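# Stack the upright pallet collar onto the pallet's collar

## Task

Lift the pallet collar that is standing upright and set it down squarely on top of the collar already lying on the pallet, so that it is properly seated there.

## Robot and tools

Robots: four identical i2rt Big YAM arms, named arm1, arm2, arm3 and arm4. Each has six revolute joints, a two-finger gripper and a camera on the wrist. Two fixed room cameras, cam_high and cam_low, also give views. A foot (base_link) faces along its own +x. Calibrated foot poses in the scene frame (metres, quaternion w,x,y,z): arm1 (-0.449, -0.868, 0.858), (0.721, 0.002, 0.006, 0.693); arm2 (0.221, -0.877, 0.850), (0.666, 0.001, -0.004, 0.746); arm3 (1.002, -0.052, 0.852), (0.107, 0.005, 0.005, -0.994); arm4 (-0.910, -0.163, 0.906), (0.993, 0.006, -0.002, -0.120). Reach is roughly 1.0 m from the joint1 axis.

Frame: a single scene frame shared by all arms, with its origin on the floor and +z up. The hand point lies between the finger pads, about 1 cm short of the tips. The fingers extend along the hand's +z and close along its y. Printed hand positions can be off, especially far out.

Joints, absolute angles in radians (tolerance for done in brackets): joint1_rad -2.879..2.879 (0.045), turns the arm about the foot, positive counter-clockwise seen from above, 0 points along the foot's +x. joint2_rad 0..3.141 (0.14), shoulder; 0 means upper arm pointing back and about level, increasing lifts it up then forward. joint3_rad 0..3.019 (0.09), elbow; 0 is fully folded, larger opens it. joint4_rad -1.692..1.57 (0.055), hand pitch, positive tips the fingers up. joint5_rad -1.57..1.57 (0.03), sideways swing, positive to the arm's right. joint6_rad -2.094..2.094 (0.035), hand roll, positive clockwise viewed from behind the hand. gripper_m 0..0.093 m (0.003), the gap between fingertips; each finger pushes with roughly 50 to 64 N at most.

move: the arguments are one optional object per arm (arm1..arm4) plus cameras. Arms left out receive nothing new. Each arm object may contain: joints, a dict of absolute targets keyed by the joint names above; target, a list of 7 numbers [x, y, z, qw, qx, qy, qz] giving an absolute hand pose in the scene frame in metres, to which the hand travels in a straight line from its current hand_target; speed, the path's peak speed in m/s, 0.002 to 0.5, default 0.25, only allowed alongside target (rotation is capped at twice that value in rad/s). If target is present, joints may contain only gripper_m. All motions in one call start together; all hand paths in a call finish together, paced by the slowest. A hand path takes 0.5 to 10 s and is cut off at 10 s; a call lasts 15 s at most. Each control step clamps the path pose to within 100 mm and 20 degrees of the measured hand, then runs damped IK; hands commonly end a centimetre or more away, may overshoot speed near full stretch, and do not avoid obstacles or other arms. cameras: list of camera names (arm1_cam_wrist..arm4_cam_wrist, cam_high, cam_low, or all); omitted or null gives all, [] gives none. Unknown keys make the call invalid; out-of-range values get it refused, and after a refusal the remaining move, wait and finished_scene calls in that reply are skipped.

Results: each arm's state, then images listed in the order named by the pictures line. The move line reports per arm done or the worst status (e.g. time_out). Arms listed as as last shown were not commanded and their unchanged lines are omitted. Omitted too: near-zero velocities, small temperature changes, hand_target when the hand is done. Status words: off_target (stopped short and may still push); time_out (joints keep a nearby target and keep pushing; on_its_own lists them; send the reported position to relieve them); not_followed / joint command not followed / pose unreachable (a self or inter-arm clearance check blocked the command; the arm may keep trying until retargeted). In on_its_own, held at is the target, not the reading. Joint torques are in N m, arm joints only, positive toward larger angles; entries 3 and 4 wrap at ±28. Velocities in rad/s (gripper m/s).

Gripper: on a rigid part at full force it reads up to about 5 mm under the part's width; closed on nothing 0 to 0.002. For a firm grip command about 5 mm below the contact reading; to release, command well above the reading.

wait: seconds from 0 to 10, optional cameras; returns the full state. zoom_image: camera name plus region [x0, y0, x1, y1] in pixels from the top-left, at most 504 by 504, on that camera's latest image. read_manual: returns URDF licence text only. finished_scene: scene number (1 or 2); irreversible, and the collar must remain seated with no robot support.

Avoid: pressing two arms hard together (ends the scene), hard hits, dropping parts or letting them go while moving, anything leaving the work area or reaching the floor, and long pushing or holding stretched out, which heats motors (MOTOR HOT at 85 °C, the arm goes limp at 100 °C for 30 s or more). The scene keeps running while you think, and loose objects may get an occasional nudge.

Each tool is called as name(argument=value, ...), one argument or row to a line, values as JSON.

## Session

move(
)

Scene clock: 0.00 s.
Joint torques (N m): no reading
Motor temperatures (°C): arm1=[31 38 36 30 37 29 36] | arm2=[32 31 27 34 33 27 31] | arm3=[29 32 35 37 28 30 28] | arm4=[36 28 37 30 29 34 28]
Heat: arm1: hottest joint2_rad 38 °C; arm2: hottest joint4_rad 34 °C; arm3: hottest joint4_rad 37 °C; arm4: hottest joint3_rad 37 °C.
Joint velocities: within noise
arm1.joint_positions: joint1_rad=-0.398 joint2_rad=+0.470 joint3_rad=+1.390 joint4_rad=-1.240 joint5_rad=+0.115 joint6_rad=+0.097 gripper_m=+0.09396
arm1.joint_status: not commanded
arm1.hand: x=-0.3492 y=-0.7115 z=+1.4449 quat_wxyz=(-0.499, +0.372, -0.723, -0.299) (m; scene frame)
arm1.hand_target: x=-0.3509 y=-0.7153 z=+1.4564 quat_wxyz=(-0.508, +0.368, -0.717, -0.306) (m; scene frame)
arm1.hand_status: not commanded
arm2.joint_positions: joint1_rad=+0.088 joint2_rad=+0.484 joint3_rad=+1.404 joint4_rad=-1.425 joint5_rad=-0.290 joint6_rad=+0.382 gripper_m=+0.09396
arm2.joint_status: not commanded
arm2.hand: x=+0.1399 y=-0.7350 z=+1.4055 quat_wxyz=(-0.132, +0.603, -0.605, -0.503) (m; scene frame)
arm2.hand_target: x=+0.1405 y=-0.7382 z=+1.4154 quat_wxyz=(-0.138, +0.600, -0.600, -0.511) (m; scene frame)
arm2.hand_status: not commanded
arm3.joint_positions: joint1_rad=-0.295 joint2_rad=+0.553 joint3_rad=+1.337 joint4_rad=-1.279 joint5_rad=+0.134 joint6_rad=+0.463 gripper_m=+0.09396
arm3.joint_status: not commanded
arm3.hand: x=+0.7796 y=-0.0168 z=+1.3910 quat_wxyz=(-0.035, -0.819, +0.261, +0.511) (m; scene frame)
arm3.hand_target: x=+0.7824 y=-0.0171 z=+1.4028 quat_wxyz=(-0.037, -0.812, +0.259, +0.522) (m; scene frame)
arm3.hand_status: not commanded
arm4.joint_positions: joint1_rad=+0.170 joint2_rad=+0.616 joint3_rad=+1.374 joint4_rad=-1.499 joint5_rad=+0.177 joint6_rad=-0.496 gripper_m=+0.09396
arm4.joint_status: not commanded
arm4.hand: x=-0.7070 y=-0.2144 z=+1.4101 quat_wxyz=(-0.367, +0.155, -0.899, +0.185) (m; scene frame)
arm4.hand_target: x=-0.7087 y=-0.2144 z=+1.4233 quat_wxyz=(-0.381, +0.153, -0.892, +0.188) (m; scene frame)
arm4.hand_status: not commanded
pictures: arm1_cam_wrist, arm2_cam_wrist, arm3_cam_wrist, arm4_cam_wrist, cam_high, cam_low
Images, in order (width x height): arm1_cam_wrist 672x504, arm2_cam_wrist 672x504, arm3_cam_wrist 672x504, arm4_cam_wrist 672x504, cam_high 672x504, cam_low 672x504.

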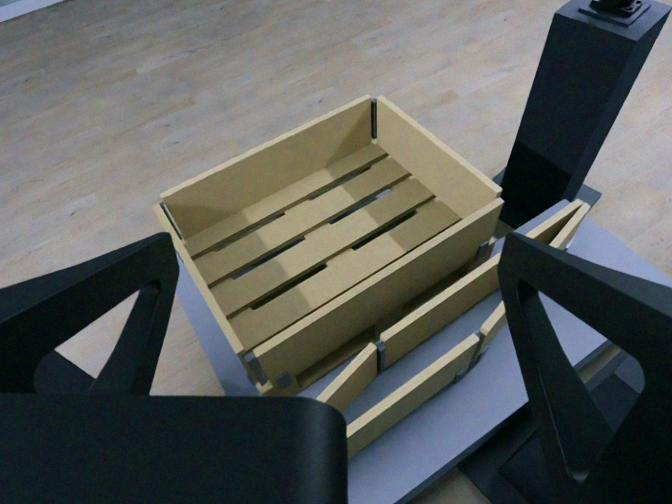

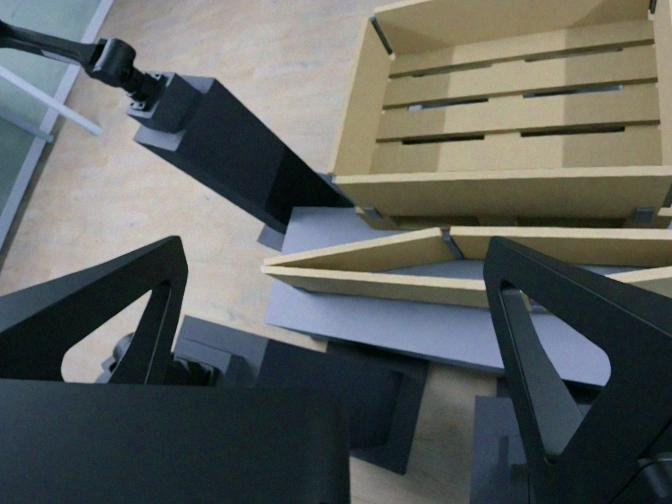

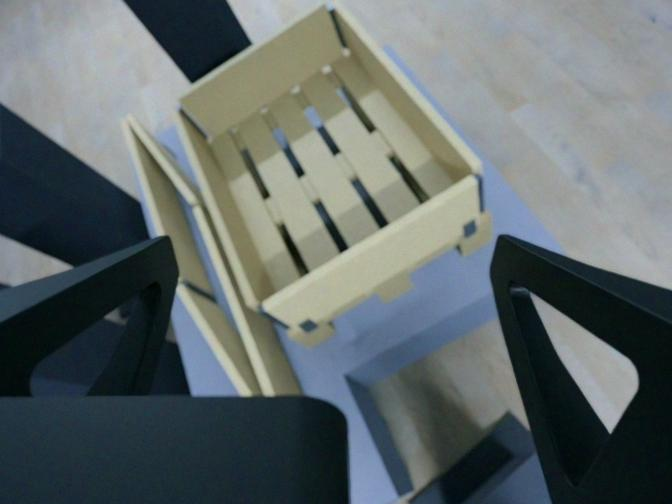

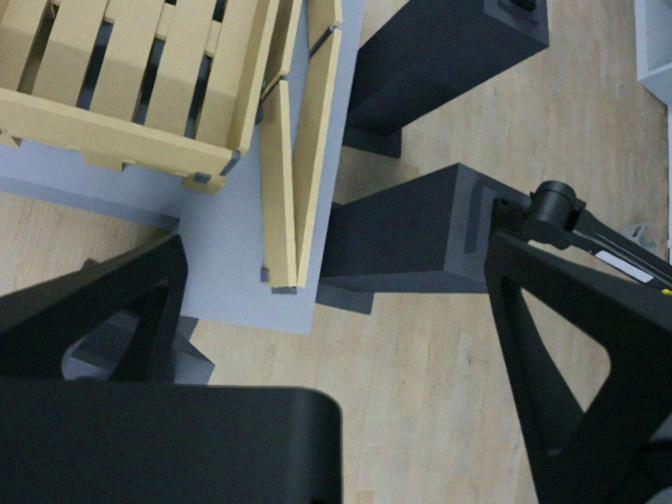

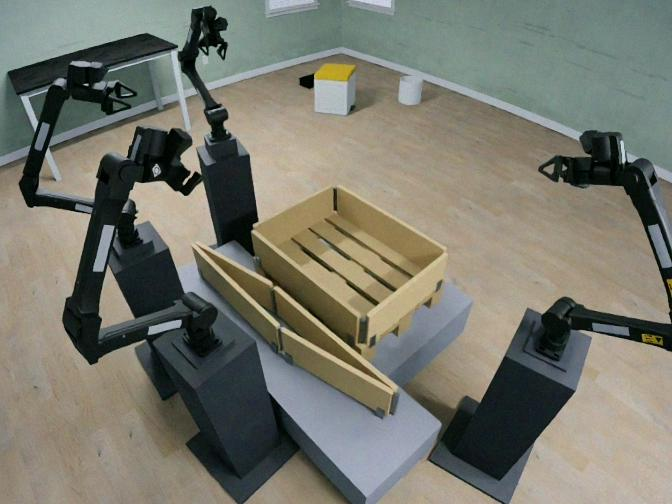

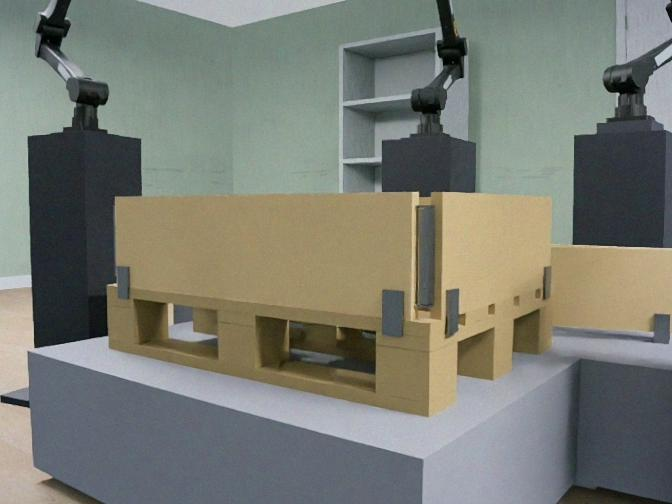

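zoom_image(
  camera="cam_high",
  region=[170, 170, 490, 430],
)

zoom_image(
  camera="arm4_cam_wrist",
  region=[150, 0, 450, 340],
)

zoom_image(
  camera="arm2_cam_wrist",
  region=[240, 0, 672, 420],
)

zoom_image(
  camera="arm3_cam_wrist",
  region=[80, 0, 560, 504],
)

zoom_image(
  camera="arm1_cam_wrist",
  region=[140, 60, 640, 504],
)

zoom_image(
  camera="cam_low",
  region=[250, 150, 672, 440],
)

Scaled by 1.575 from the camera's 672x504 image, which has a finer 960x720 frame.

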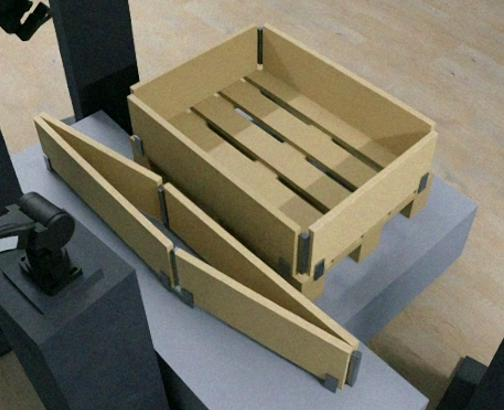

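Scaled by 1.482 from the camera's 672x504 image, which has a finer 960x720 frame.

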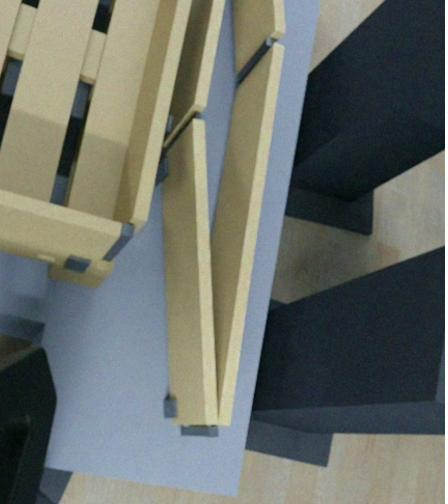

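Scaled by 1.167 from the camera's 672x504 image, which has a finer 960x720 frame.

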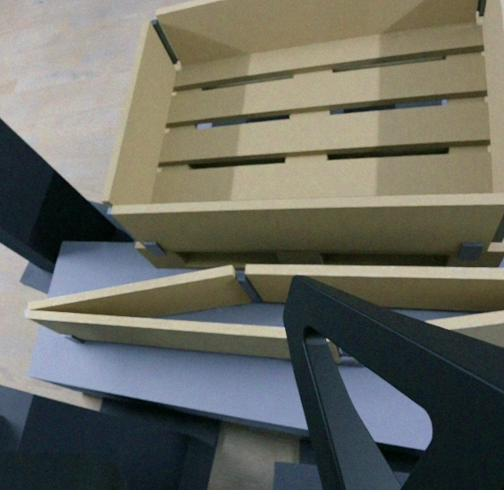

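Scaled by 1.000.

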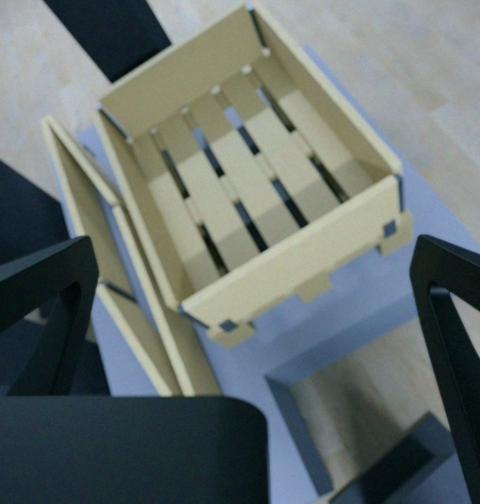

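Scaled by 1.008 from the camera's 672x504 image, which has a finer 960x720 frame.

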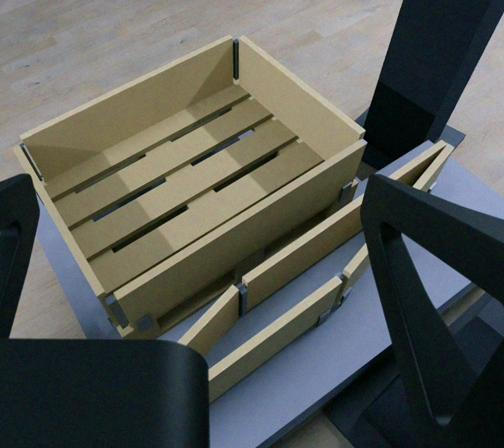

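Scaled by 1.194 from the camera's 672x504 image, which has a finer 960x720 frame.

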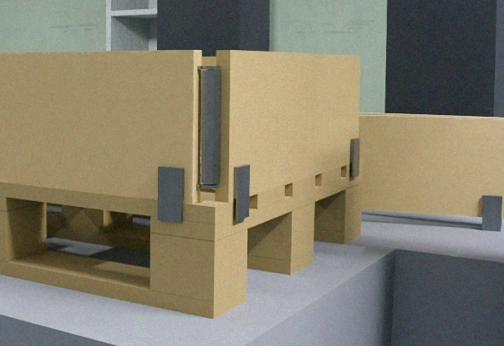

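move(
  arm1={"target":[-0.44,-0.497,0.72,0,1,0,0],"speed":0.2},
  arm2={"target":[-0.15,-0.492,0.72,0,1,0,0],"speed":0.2},
  arm3={"target":[0.43,-0.37,0.72,0,0.966,0,-0.259],"speed":0.2},
  arm4={"target":[-0.04,-0.37,0.75,0.259,0,0.966,0],"speed":0.2},
)

Scene clock: 79.60 s.
Joint torques (N m): arm1=[1.32 -10.75 6.78 0.49 -0.02 -0.11] | arm2=[0.67 -18.55 8.66 -0.36 0.03 -0.31] | arm3=[2.61 -17.67 8.8 0.66 0.07 -0.22] | arm4=[-0.56 -26.11 15.36 0.75 -0.14 0]
Motor temperatures (°C): arm1=[31 38 40 30 35 28 34] | arm2=[32 31 32 33 32 26 30] | arm3=[29 32 44 36 28 29 28] | arm4=[36 28 47 30 28 32 28]
Heat: arm1: hottest joint3_rad 40 °C; arm2: hottest joint4_rad 33 °C; arm3: hottest joint3_rad 44 °C; arm4: hottest joint3_rad 47 °C.
move: arm1 off_target; arm2 off_target; arm3 off_target; arm4 off_target
arm1.joint_positions: joint1_rad=+0.002 joint2_rad=+1.911 joint3_rad=+0.737 joint4_rad=-0.419 joint5_rad=+0.020 joint6_rad=-1.572 gripper_m=+0.09397
arm1.hand: x=-0.4341 y=-0.5154 z=+0.7222 quat_wxyz=(+0.014, +1.000, -0.017, +0.004) (m; scene frame)
arm1.hand_target: x=-0.4384 y=-0.4987 z=+0.7222 quat_wxyz=(+0.001, +1.000, -0.004, +0.006) (m; scene frame)
arm1.hand_status: off_target (0.019 m and 2.6 deg from the pose sent, 0.761 m and 136.3 deg at the start)
arm2.joint_positions: joint1_rad=+0.651 joint2_rad=+2.143 joint3_rad=+1.254 joint4_rad=-0.692 joint5_rad=-0.001 joint6_rad=-0.788 gripper_m=+0.09397
arm2.hand: x=-0.1395 y=-0.4984 z=+0.7207 quat_wxyz=(+0.000, +1.000, -0.009, +0.005) (m; scene frame)
arm2.hand_target: x=-0.1492 y=-0.4925 z=+0.7218 quat_wxyz=(-0.004, +1.000, +0.001, +0.003) (m; scene frame)
arm2.hand_status: off_target (0.012 m and 1.2 deg from the pose sent, 0.783 m and 105.9 deg at the start)
arm3.joint_positions: joint1_rad=+0.350 joint2_rad=+2.213 joint3_rad=+1.301 joint4_rad=-0.213 joint5_rad=+0.280 joint6_rad=+0.538 gripper_m=+0.09396
arm3.hand: x=+0.4370 y=-0.3531 z=+0.7191 quat_wxyz=(+0.006, -0.967, +0.016, +0.254) (m; scene frame)
arm3.hand_target: x=+0.4315 y=-0.3688 z=+0.7207 quat_wxyz=(+0.002, -0.966, +0.002, +0.258) (m; scene frame)
arm3.hand_status: off_target (0.018 m and 2.1 deg from the pose sent, 0.835 m and 45.3 deg at the start)
arm4.joint_positions: joint1_rad=-0.005 joint2_rad=+2.874 joint3_rad=+2.543 joint4_rad=-0.768 joint5_rad=-0.107 joint6_rad=-0.240 gripper_m=+0.09396
arm4.hand: x=-0.0531 y=-0.3566 z=+0.7323 quat_wxyz=(-0.242, +0.009, -0.970, +0.000) (m; scene frame)
arm4.hand_target: x=-0.0423 y=-0.3710 z=+0.7507 quat_wxyz=(-0.260, -0.002, -0.966, +0.003) (m; scene frame)
arm4.hand_status: off_target (0.026 m and 2.2 deg from the pose sent, 0.951 m and 31.4 deg at the start)
pictures: arm1_cam_wrist, arm2_cam_wrist, arm3_cam_wrist, arm4_cam_wrist, cam_high, cam_low

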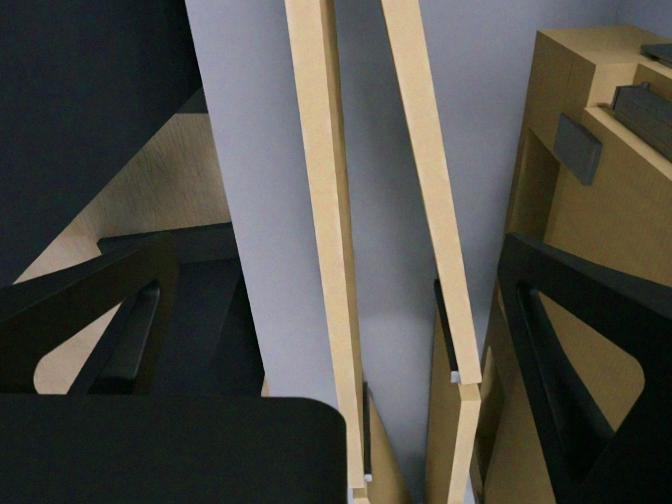

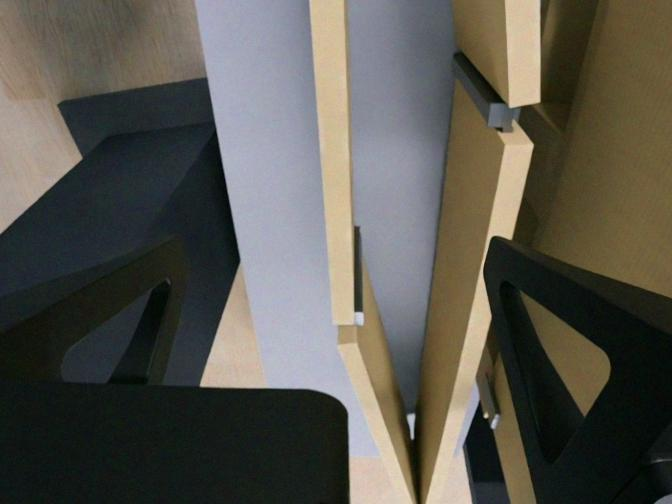

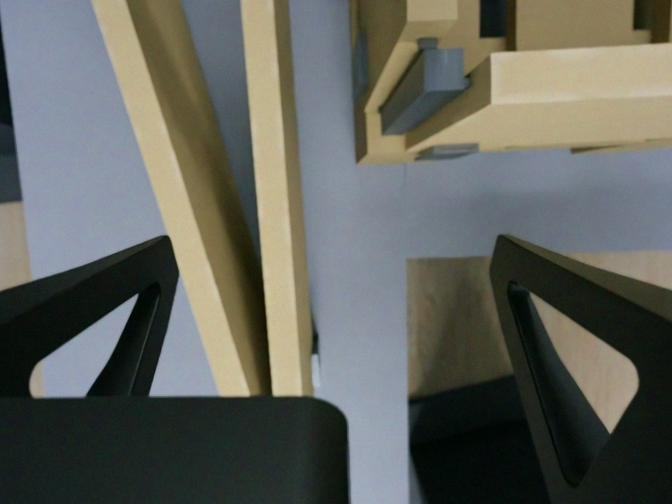

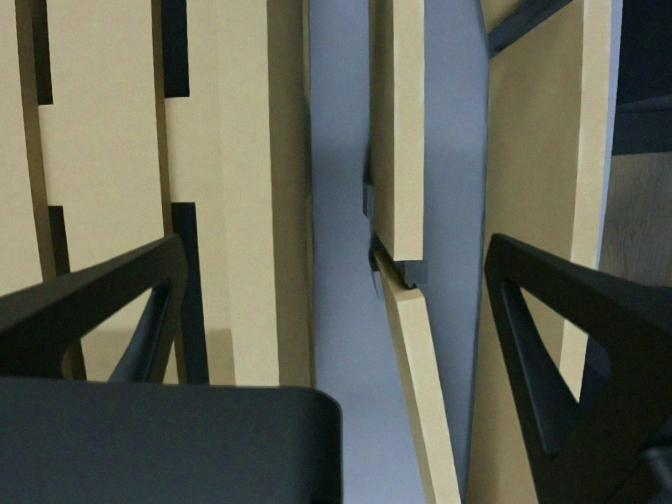

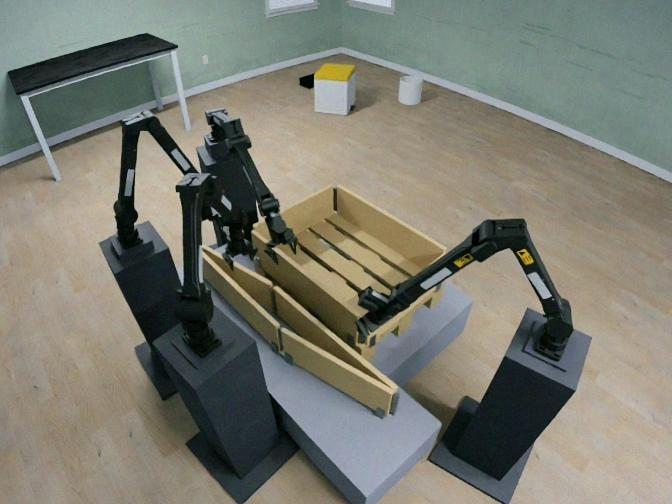

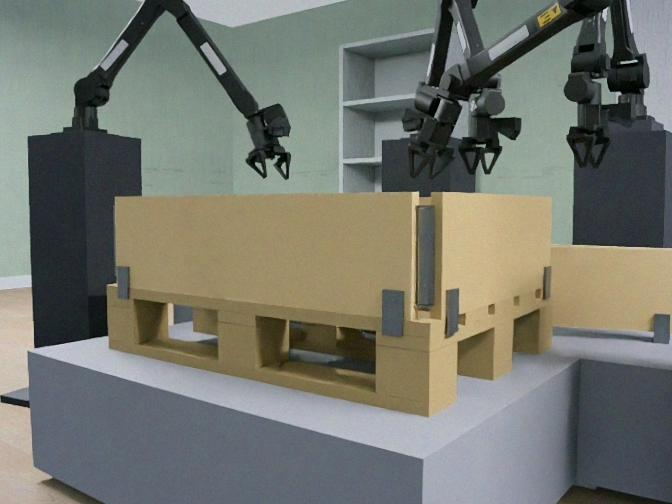

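move(
  arm1={"target":[-0.44,-0.52,0.60,-0.012,0.999,0.04,0],"speed":0.2,"joints":{"gripper_m":0.068}},
  arm2={"target":[-0.15,-0.494,0.60,0,0.999,0.035,0],"speed":0.2,"joints":{"gripper_m":0.075}},
  arm3={"target":[0.414,-0.411,0.60,0.009,0.966,0.033,-0.259],"speed":0.2,"joints":{"gripper_m":0.068}},
  arm4={"target":[-0.01,-0.415,0.62,0.265,-0.013,0.963,0],"speed":0.2,"joints":{"gripper_m":0.075}},
)

Scene clock: 113.03 s.
Joint torques (N m): arm1=[0.79 -12.04 1.69 0.65 -0.22 -0.11] | arm2=[0.79 -19.66 6.54 0.49 -0.28 -0.31] | arm3=[2.26 -19.55 7.79 1.37 0.07 -0.22] | arm4=[1.2 -24.94 10.21 2.35 0.04 -0.1]
Motor temperatures (°C): arm1=[31 39 40 30 34 28 33] | arm2=[32 34 33 33 31 26 29] | arm3=[29 33 43 36 28 28 27] | arm4=[36 37 50 29 28 32 28]
move: arm1 done; arm2 off_target; arm3 off_target; arm4 off_target
arm1.joint_positions: joint1_rad=+0.002 joint2_rad=+2.278 joint3_rad=+0.762 joint4_rad=-0.037 joint5_rad=+0.012 joint6_rad=-1.669 gripper_m=+0.06811
arm1.joint_status: all done
arm1.hand: x=-0.4371 y=-0.5251 z=+0.6027 quat_wxyz=(-0.006, +1.000, +0.031, +0.001) (m; scene frame)
arm1.hand_target: x=-0.4399 y=-0.5200 z=+0.6000 quat_wxyz=(-0.012, +0.999, +0.040, +0.000) (m; scene frame)
arm1.hand_status: done (0.006 m and 1.3 deg from the pose sent, 0.122 m and 7.2 deg at the start)
arm2.joint_positions: joint1_rad=+0.651 joint2_rad=+2.404 joint3_rad=+1.319 joint4_rad=-0.513 joint5_rad=-0.004 joint6_rad=-0.854 gripper_m=+0.07509
arm2.joint_status: all done
arm2.hand: x=-0.1372 y=-0.5002 z=+0.6019 quat_wxyz=(+0.008, +1.000, +0.024, +0.010) (m; scene frame)
arm2.hand_target: x=-0.1499 y=-0.4940 z=+0.6004 quat_wxyz=(+0.000, +0.999, +0.035, +0.000) (m; scene frame)
arm2.hand_status: off_target (0.014 m and 1.9 deg from the pose sent, 0.121 m and 5.1 deg at the start)
arm3.joint_positions: joint1_rad=+0.388 joint2_rad=+2.519 joint3_rad=+1.514 joint4_rad=-0.121 joint5_rad=+0.262 joint6_rad=+0.501 gripper_m=+0.06806
arm3.joint_status: all done
arm3.hand: x=+0.4213 y=-0.3960 z=+0.5997 quat_wxyz=(-0.001, -0.968, -0.022, +0.248) (m; scene frame)
arm3.hand_target: x=+0.4143 y=-0.4109 z=+0.6006 quat_wxyz=(-0.009, -0.965, -0.033, +0.259) (m; scene frame)
arm3.hand_status: off_target (0.017 m and 2.0 deg from the pose sent, 0.134 m and 6.0 deg at the start)
arm4.joint_positions: joint1_rad=-0.062 joint2_rad=+3.104 joint3_rad=+2.644 joint4_rad=-0.310 joint5_rad=-0.089 joint6_rad=-0.243 gripper_m=+0.07506
arm4.joint_status: all done
arm4.hand: x=-0.0248 y=-0.4197 z=+0.6447 quat_wxyz=(-0.388, -0.012, -0.919, +0.060) (m; scene frame)
arm4.hand_target: x=-0.0262 y=-0.4104 z=+0.6304 quat_wxyz=(-0.391, -0.009, -0.919, +0.060) (m; scene frame)
arm4.hand_status: off_target (0.029 m and 16.8 deg from the pose sent, 0.134 m and 2.8 deg at the start; a joint's target at an end of its range on 51 of 66 steps)
pictures: arm1_cam_wrist, arm2_cam_wrist, arm3_cam_wrist, arm4_cam_wrist, cam_high, cam_low
pose unreachable (arm2 arm): on one or more control steps of this call this arm could not follow its commanded pose, so it was not sent that pose on those steps. It may still have moved: this result reports where it is.
cause: moving toward the commanded pose would bring a part of the arm too close to another arm (this arm's wrist (the part past joint 4) and the arm4 arm's wrist (the part past joint 4), along the way the arms are being sent, or toward where that arm still pushes).

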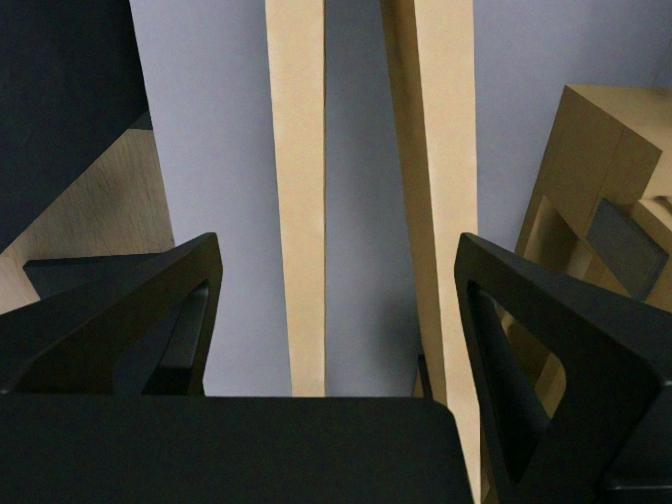

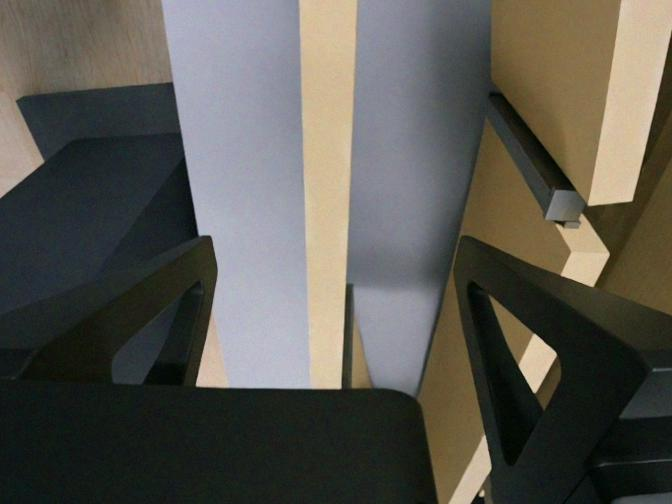

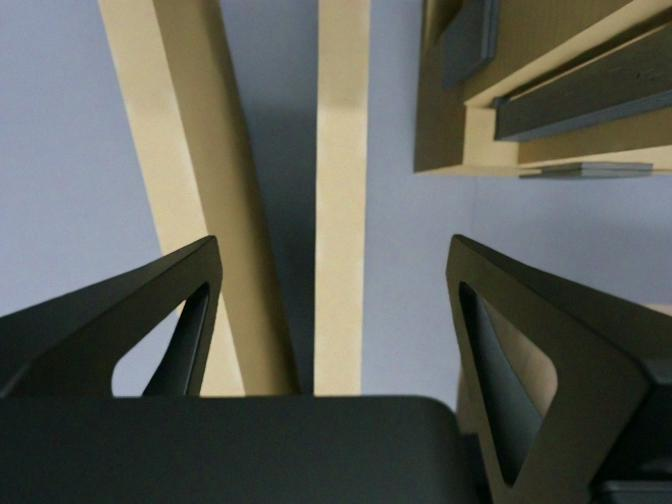

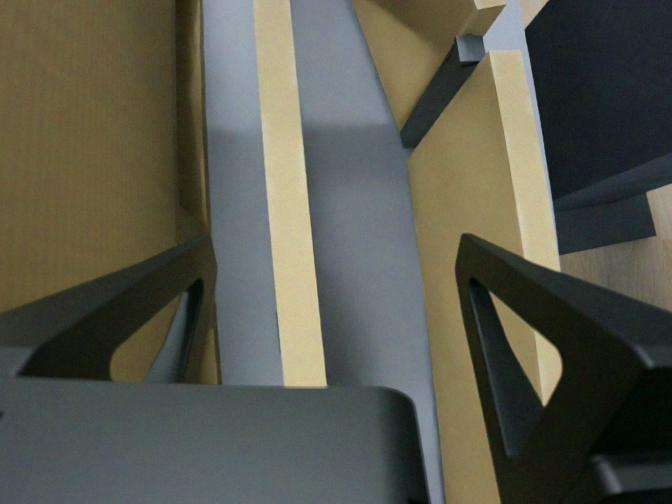

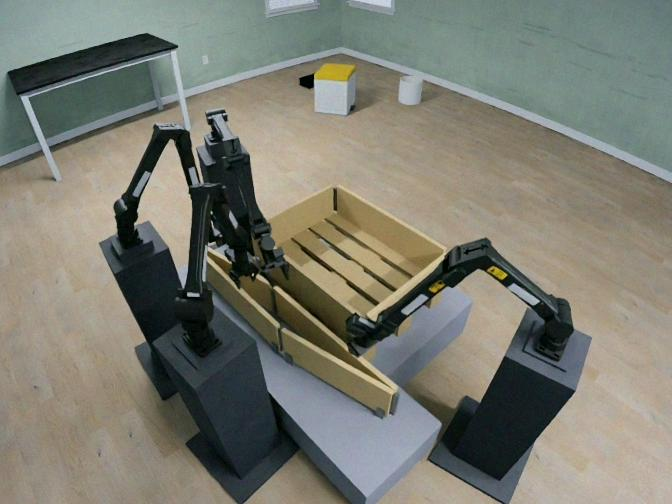

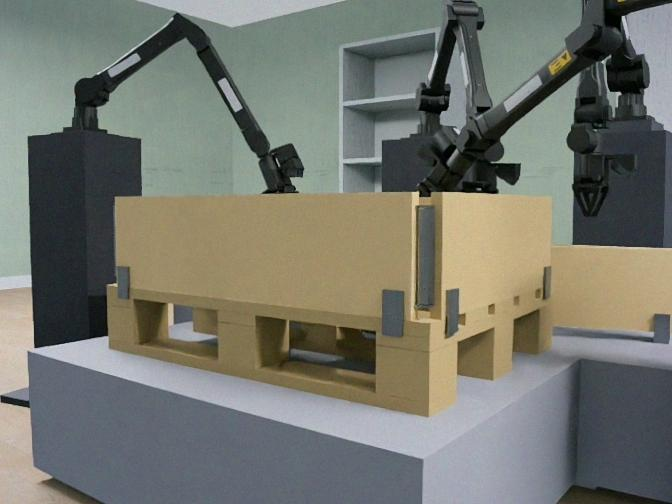

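move(
  arm1={"target":[-0.44,-0.535,0.50,-0.012,0.999,0.04,0],"speed":0.15},
  arm3={"target":[0.414,-0.409,0.50,0.009,0.966,0.033,-0.259],"speed":0.15},
  arm4={"target":[-0.45,0.05,1.1,0.13,0,0.99,0],"speed":0.3},
)

move(
  arm2={"target":[-0.15,-0.496,0.50,0,0.999,0.035,0],"speed":0.15},
)

Scene clock: 129.93 s.
Joint torques (N m): arm1=[0.38 -12.51 0.02 0.81 -0.22 -0.1] | arm2=[0.79 -19.66 6.54 0.49 -0.27 -0.31] | arm3=[2.08 -19.25 7.24 1.48 0.05 -0.22] | arm4=[0.79 -14.86 14.9 0.31 0.2 0.01]
move: arm1 done; arm3 off_target; arm4 off_target
arm1.joint_positions: joint1_rad=+0.002 joint2_rad=+2.585 joint3_rad=+0.877 joint4_rad=+0.151 joint5_rad=+0.012 joint6_rad=-1.674 gripper_m=+0.06811
arm1.hand: x=-0.4387 y=-0.5403 z=+0.5044 quat_wxyz=(-0.004, +0.999, +0.033, +0.001) (m; scene frame)
arm1.hand_target: x=-0.4400 y=-0.5353 z=+0.5002 quat_wxyz=(-0.012, +0.999, +0.040, +0.000) (m; scene frame)
arm1.hand_status: done (0.007 m and 1.2 deg from the pose sent, 0.103 m and 1.3 deg at the start)
arm2: as last shown
arm3.joint_positions: joint1_rad=+0.388 joint2_rad=+2.739 joint3_rad=+1.660 joint4_rad=-0.041 joint5_rad=+0.260 joint6_rad=+0.499 gripper_m=+0.06805
arm3.hand: x=+0.4183 y=-0.3980 z=+0.5063 quat_wxyz=(-0.003, -0.968, -0.022, +0.251) (m; scene frame)
arm3.hand_target: x=+0.4148 y=-0.4087 z=+0.5004 quat_wxyz=(-0.009, -0.965, -0.033, +0.258) (m; scene frame)
arm3.hand_status: off_target (0.013 m and 1.7 deg from the pose sent, 0.101 m and 2.0 deg at the start)
arm4.joint_positions: joint1_rad=+0.718 joint2_rad=+1.556 joint3_rad=+1.269 joint4_rad=-1.116 joint5_rad=+0.125 joint6_rad=+0.441 gripper_m=+0.07499
arm4.hand: x=-0.4649 y=+0.0417 z=+1.0725 quat_wxyz=(-0.106, +0.013, -0.994, +0.012) (m; scene frame)
arm4.hand_target: x=-0.4516 y=+0.0497 z=+1.1011 quat_wxyz=(-0.130, +0.006, -0.991, +0.000) (m; scene frame)
arm4.hand_status: off_target (0.032 m and 3.5 deg from the pose sent, 0.780 m and 31.6 deg at the start; pose on its path clipped on 31 of 135 steps)
pictures: arm1_cam_wrist, arm2_cam_wrist, arm3_cam_wrist, arm4_cam_wrist, cam_high, cam_low

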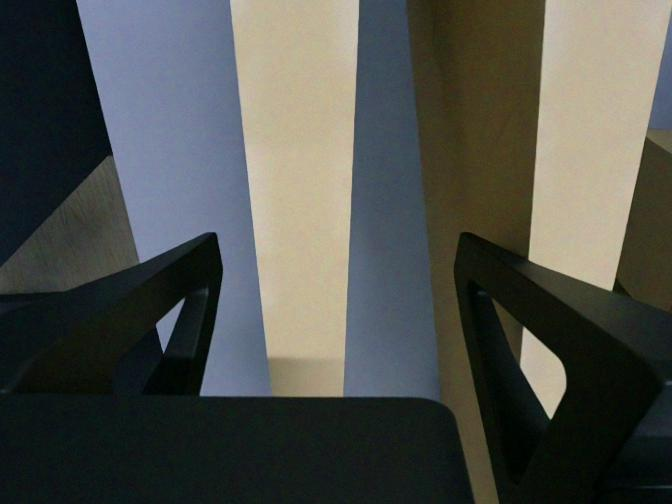

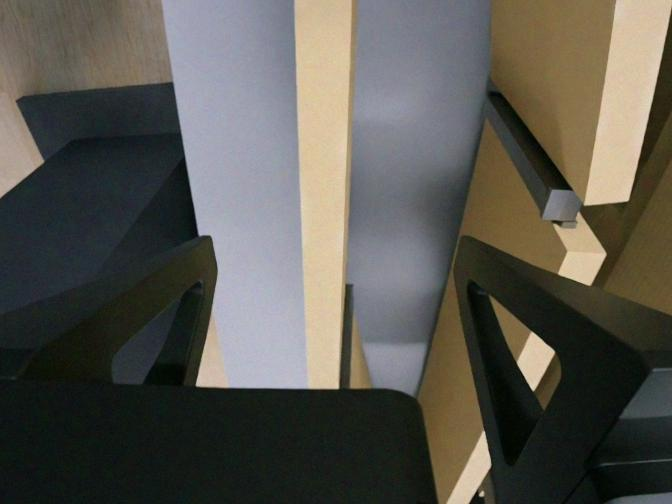

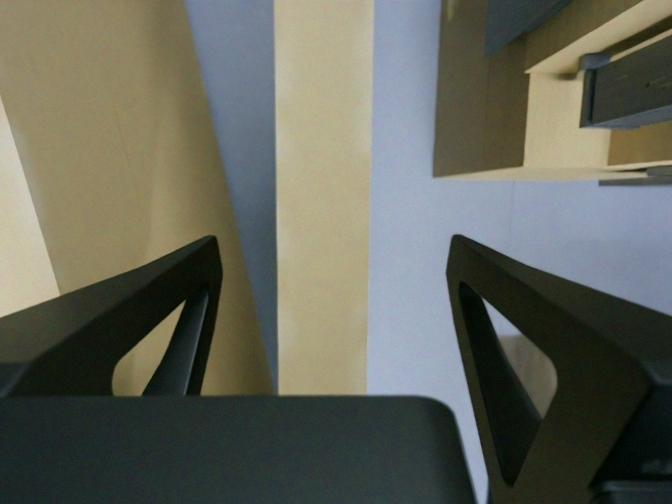

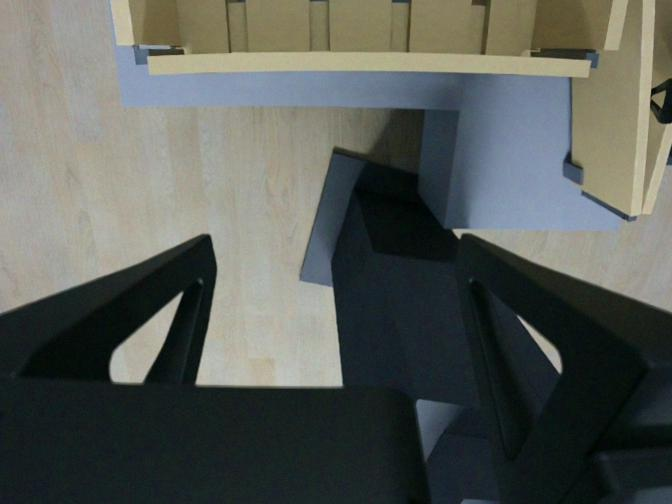

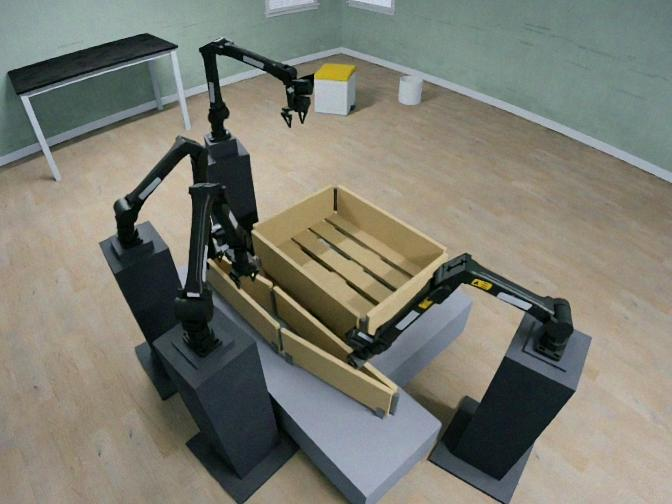

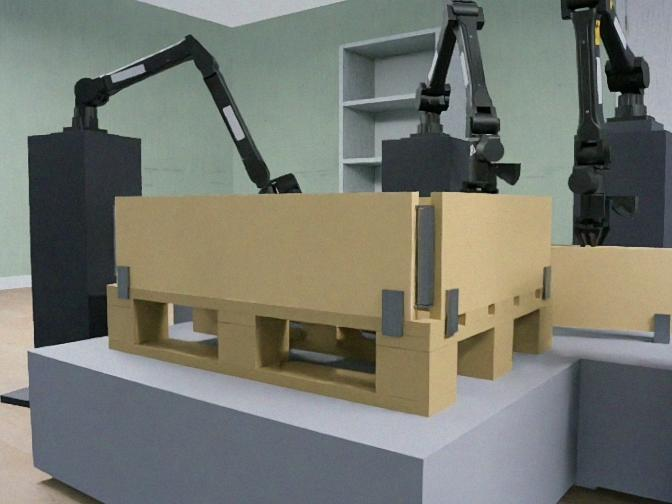

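Scene clock: 131.47 s.
Joint torques (N m): arm1=[0.44 -12.51 0.02 0.83 -0.22 -0.1] | arm2=[0.79 -20.48 5.07 0.53 -0.28 -0.27] | arm3=[2.08 -19.25 7.24 1.51 0.04 -0.21] | arm4=[0.44 -14.8 14.91 0.34 0.2 0.01]
move: arm2 off_target
arm1, arm3, arm4: as last shown
arm2.joint_positions: joint1_rad=+0.656 joint2_rad=+2.640 joint3_rad=+1.447 joint4_rad=-0.401 joint5_rad=-0.004 joint6_rad=-0.854 gripper_m=+0.07509
arm2.hand: x=-0.1401 y=-0.4993 z=+0.5030 quat_wxyz=(+0.006, +1.000, +0.026, +0.008) (m; scene frame)
arm2.hand_target: x=-0.1499 y=-0.4960 z=+0.5002 quat_wxyz=(+0.000, +0.999, +0.035, +0.000) (m; scene frame)
arm2.hand_status: off_target (0.011 m and 1.6 deg from the pose sent, 0.103 m and 1.9 deg at the start)
pictures: arm1_cam_wrist, arm2_cam_wrist, arm3_cam_wrist, arm4_cam_wrist, cam_high, cam_low

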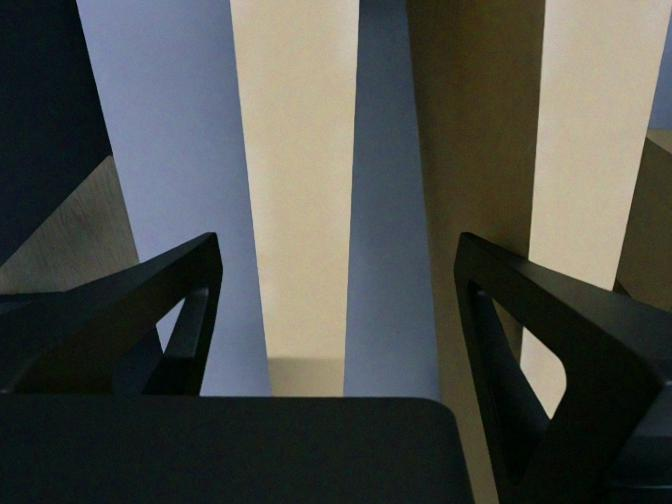

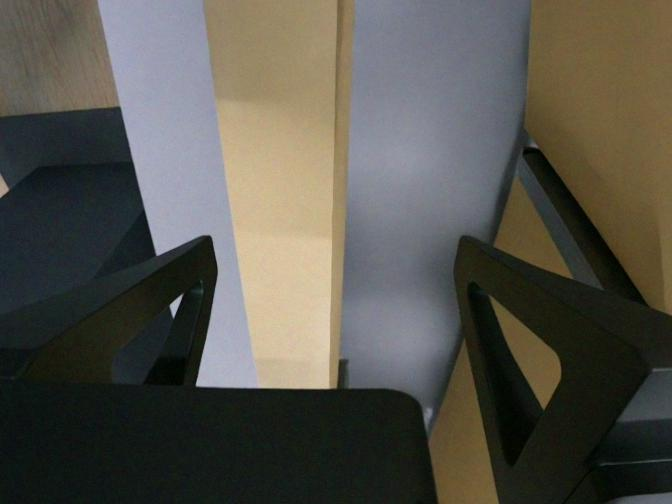

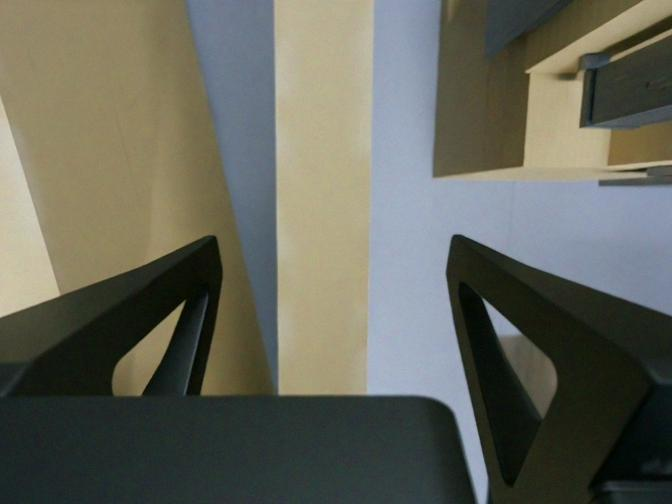

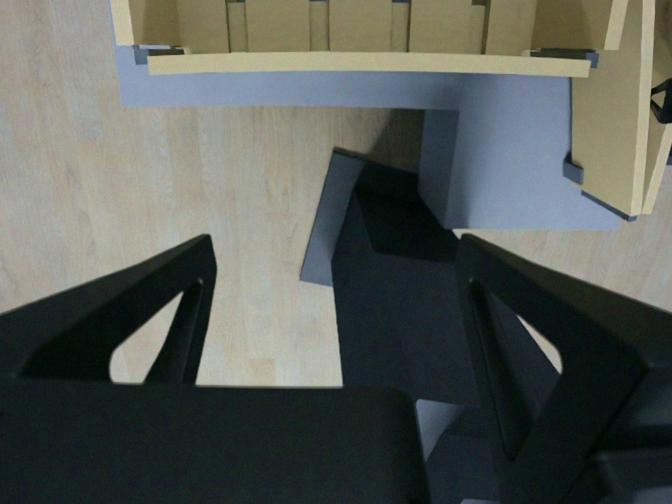

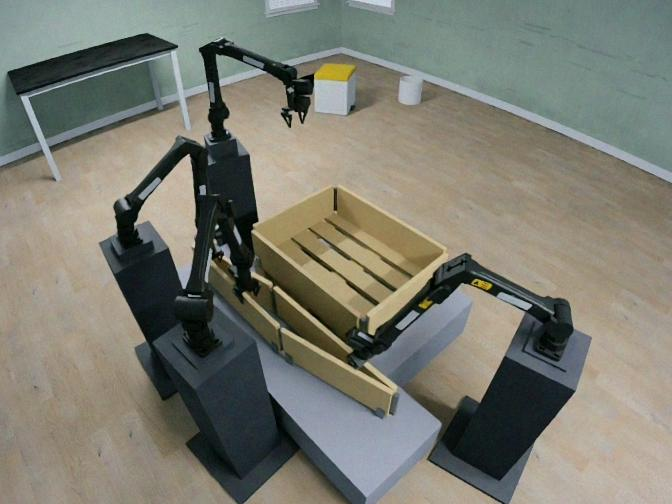

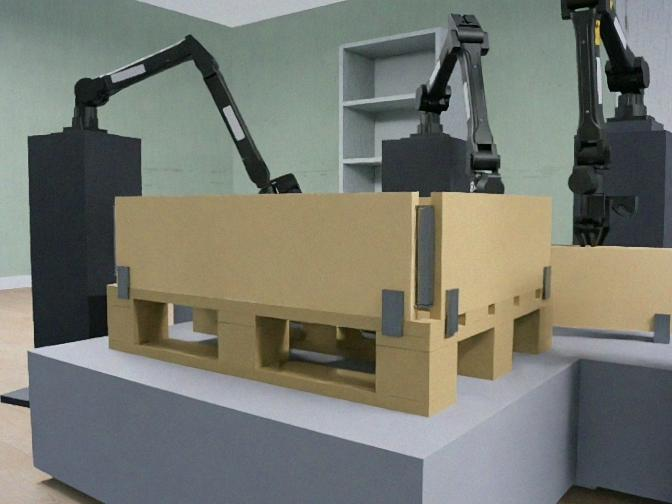

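move(
  arm1={"joints":{"gripper_m":0.03}},
  arm2={"joints":{"gripper_m":0.03}},
  arm3={"joints":{"gripper_m":0.03}},
  cameras=[],
)

move(
  arm1={"joints":{"gripper_m":0.008}},
  arm2={"joints":{"gripper_m":0.008}},
  arm3={"joints":{"gripper_m":0.008}},
  cameras=["arm1_cam_wrist","arm2_cam_wrist","arm3_cam_wrist"],
)

Scene clock: 140.33 s.
Joint torques (N m): arm1=[0.44 -12.75 -0.29 0.68 -0.18 -0.1] | arm2=[0.62 -20.48 5.07 0.51 -0.19 -0.27] | arm3=[2.02 -19.78 7.05 1.48 0.05 -0.2] | arm4=[0.5 -14.8 14.89 0.31 0.2 0.02]
move: arm1 done; arm2 done; arm3 done
arm1.joint_positions: joint1_rad=+0.002 joint2_rad=+2.588 joint3_rad=+0.881 joint4_rad=+0.155 joint5_rad=+0.011 joint6_rad=-1.674 gripper_m=+0.03012
arm1.joint_status: all done
arm1.hand: x=-0.4389 y=-0.5384 z=+0.5032 quat_wxyz=(-0.006, +0.999, +0.033, +0.000) (m; scene frame)
arm2.joint_positions: joint1_rad=+0.658 joint2_rad=+2.640 joint3_rad=+1.447 joint4_rad=-0.401 joint5_rad=-0.006 joint6_rad=-0.854 gripper_m=+0.03009
arm2.joint_status: all done
arm2.hand: x=-0.1412 y=-0.5005 z=+0.5030 quat_wxyz=(+0.007, +1.000, +0.027, +0.008) (m; scene frame)
arm3.joint_positions: joint1_rad=+0.388 joint2_rad=+2.745 joint3_rad=+1.663 joint4_rad=-0.040 joint5_rad=+0.260 joint6_rad=+0.499 gripper_m=+0.03006
arm3.joint_status: all done
arm3.hand: x=+0.4193 y=-0.3972 z=+0.5030 quat_wxyz=(-0.002, -0.968, -0.022, +0.250) (m; scene frame)
arm4.joint_positions: joint1_rad=+0.718 joint2_rad=+1.556 joint3_rad=+1.269 joint4_rad=-1.116 joint5_rad=+0.125 joint6_rad=+0.442 gripper_m=+0.07499
arm4.hand: x=-0.4649 y=+0.0417 z=+1.0725 quat_wxyz=(-0.106, +0.012, -0.994, +0.012) (m; scene frame)
pictures: none

Scene clock: 141.00 s.
Joint torques (N m): arm1=[0.38 -12.81 -0.38 0.65 -0.14 -0.1] | arm2=[0.32 -20.48 5.05 0.51 -0.08 -0.33] | arm3=[2.08 -19.78 6.99 1.47 0.08 -0.27] | arm4=[0.5 -14.8 14.9 0.32 0.2 0.01]
move: arm1 off_target; arm2 off_target; arm3 off_target
arm1.joint_positions: joint1_rad=+0.002 joint2_rad=+2.589 joint3_rad=+0.881 joint4_rad=+0.155 joint5_rad=+0.011 joint6_rad=-1.674 gripper_m=+0.01841
arm1.joint_status: gripper_m off_target (ended at +0.01845, target +0.00800)
arm1.hand: x=-0.4389 y=-0.5389 z=+0.5029 quat_wxyz=(-0.006, +0.999, +0.033, +0.000) (m; scene frame)
arm2.joint_positions: joint1_rad=+0.662 joint2_rad=+2.640 joint3_rad=+1.447 joint4_rad=-0.401 joint5_rad=-0.009 joint6_rad=-0.847 gripper_m=+0.01925
arm2.joint_status: gripper_m off_target (ended at +0.01928, target +0.00800)
arm2.hand: x=-0.1430 y=-0.5022 z=+0.5030 quat_wxyz=(+0.008, +1.000, +0.025, +0.007) (m; scene frame)
arm3.joint_positions: joint1_rad=+0.388 joint2_rad=+2.746 joint3_rad=+1.663 joint4_rad=-0.041 joint5_rad=+0.260 joint6_rad=+0.504 gripper_m=+0.01966
arm3.joint_status: gripper_m off_target (ended at +0.01969, target +0.00800)
arm3.hand: x=+0.4199 y=-0.3968 z=+0.5023 quat_wxyz=(-0.002, -0.968, -0.020, +0.249) (m; scene frame)
arm4: as last shown
pictures: arm1_cam_wrist, arm2_cam_wrist, arm3_cam_wrist

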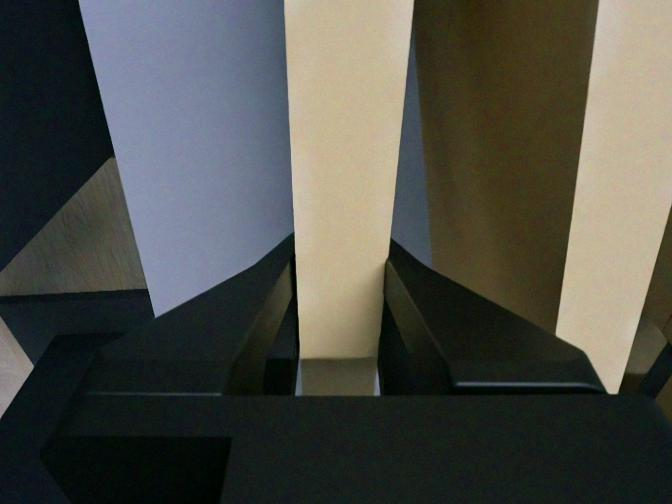

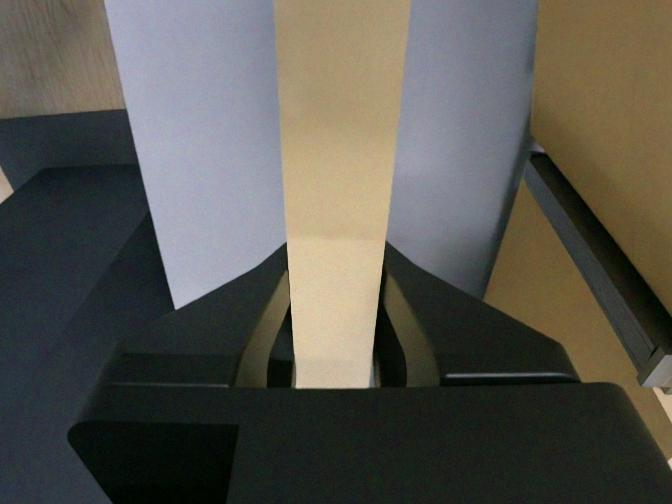

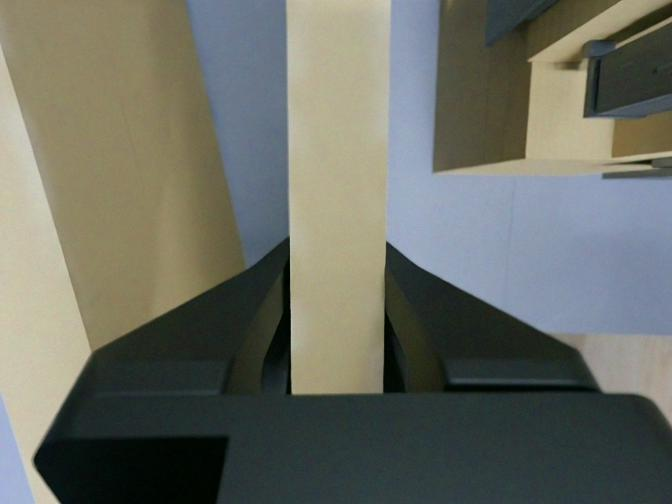

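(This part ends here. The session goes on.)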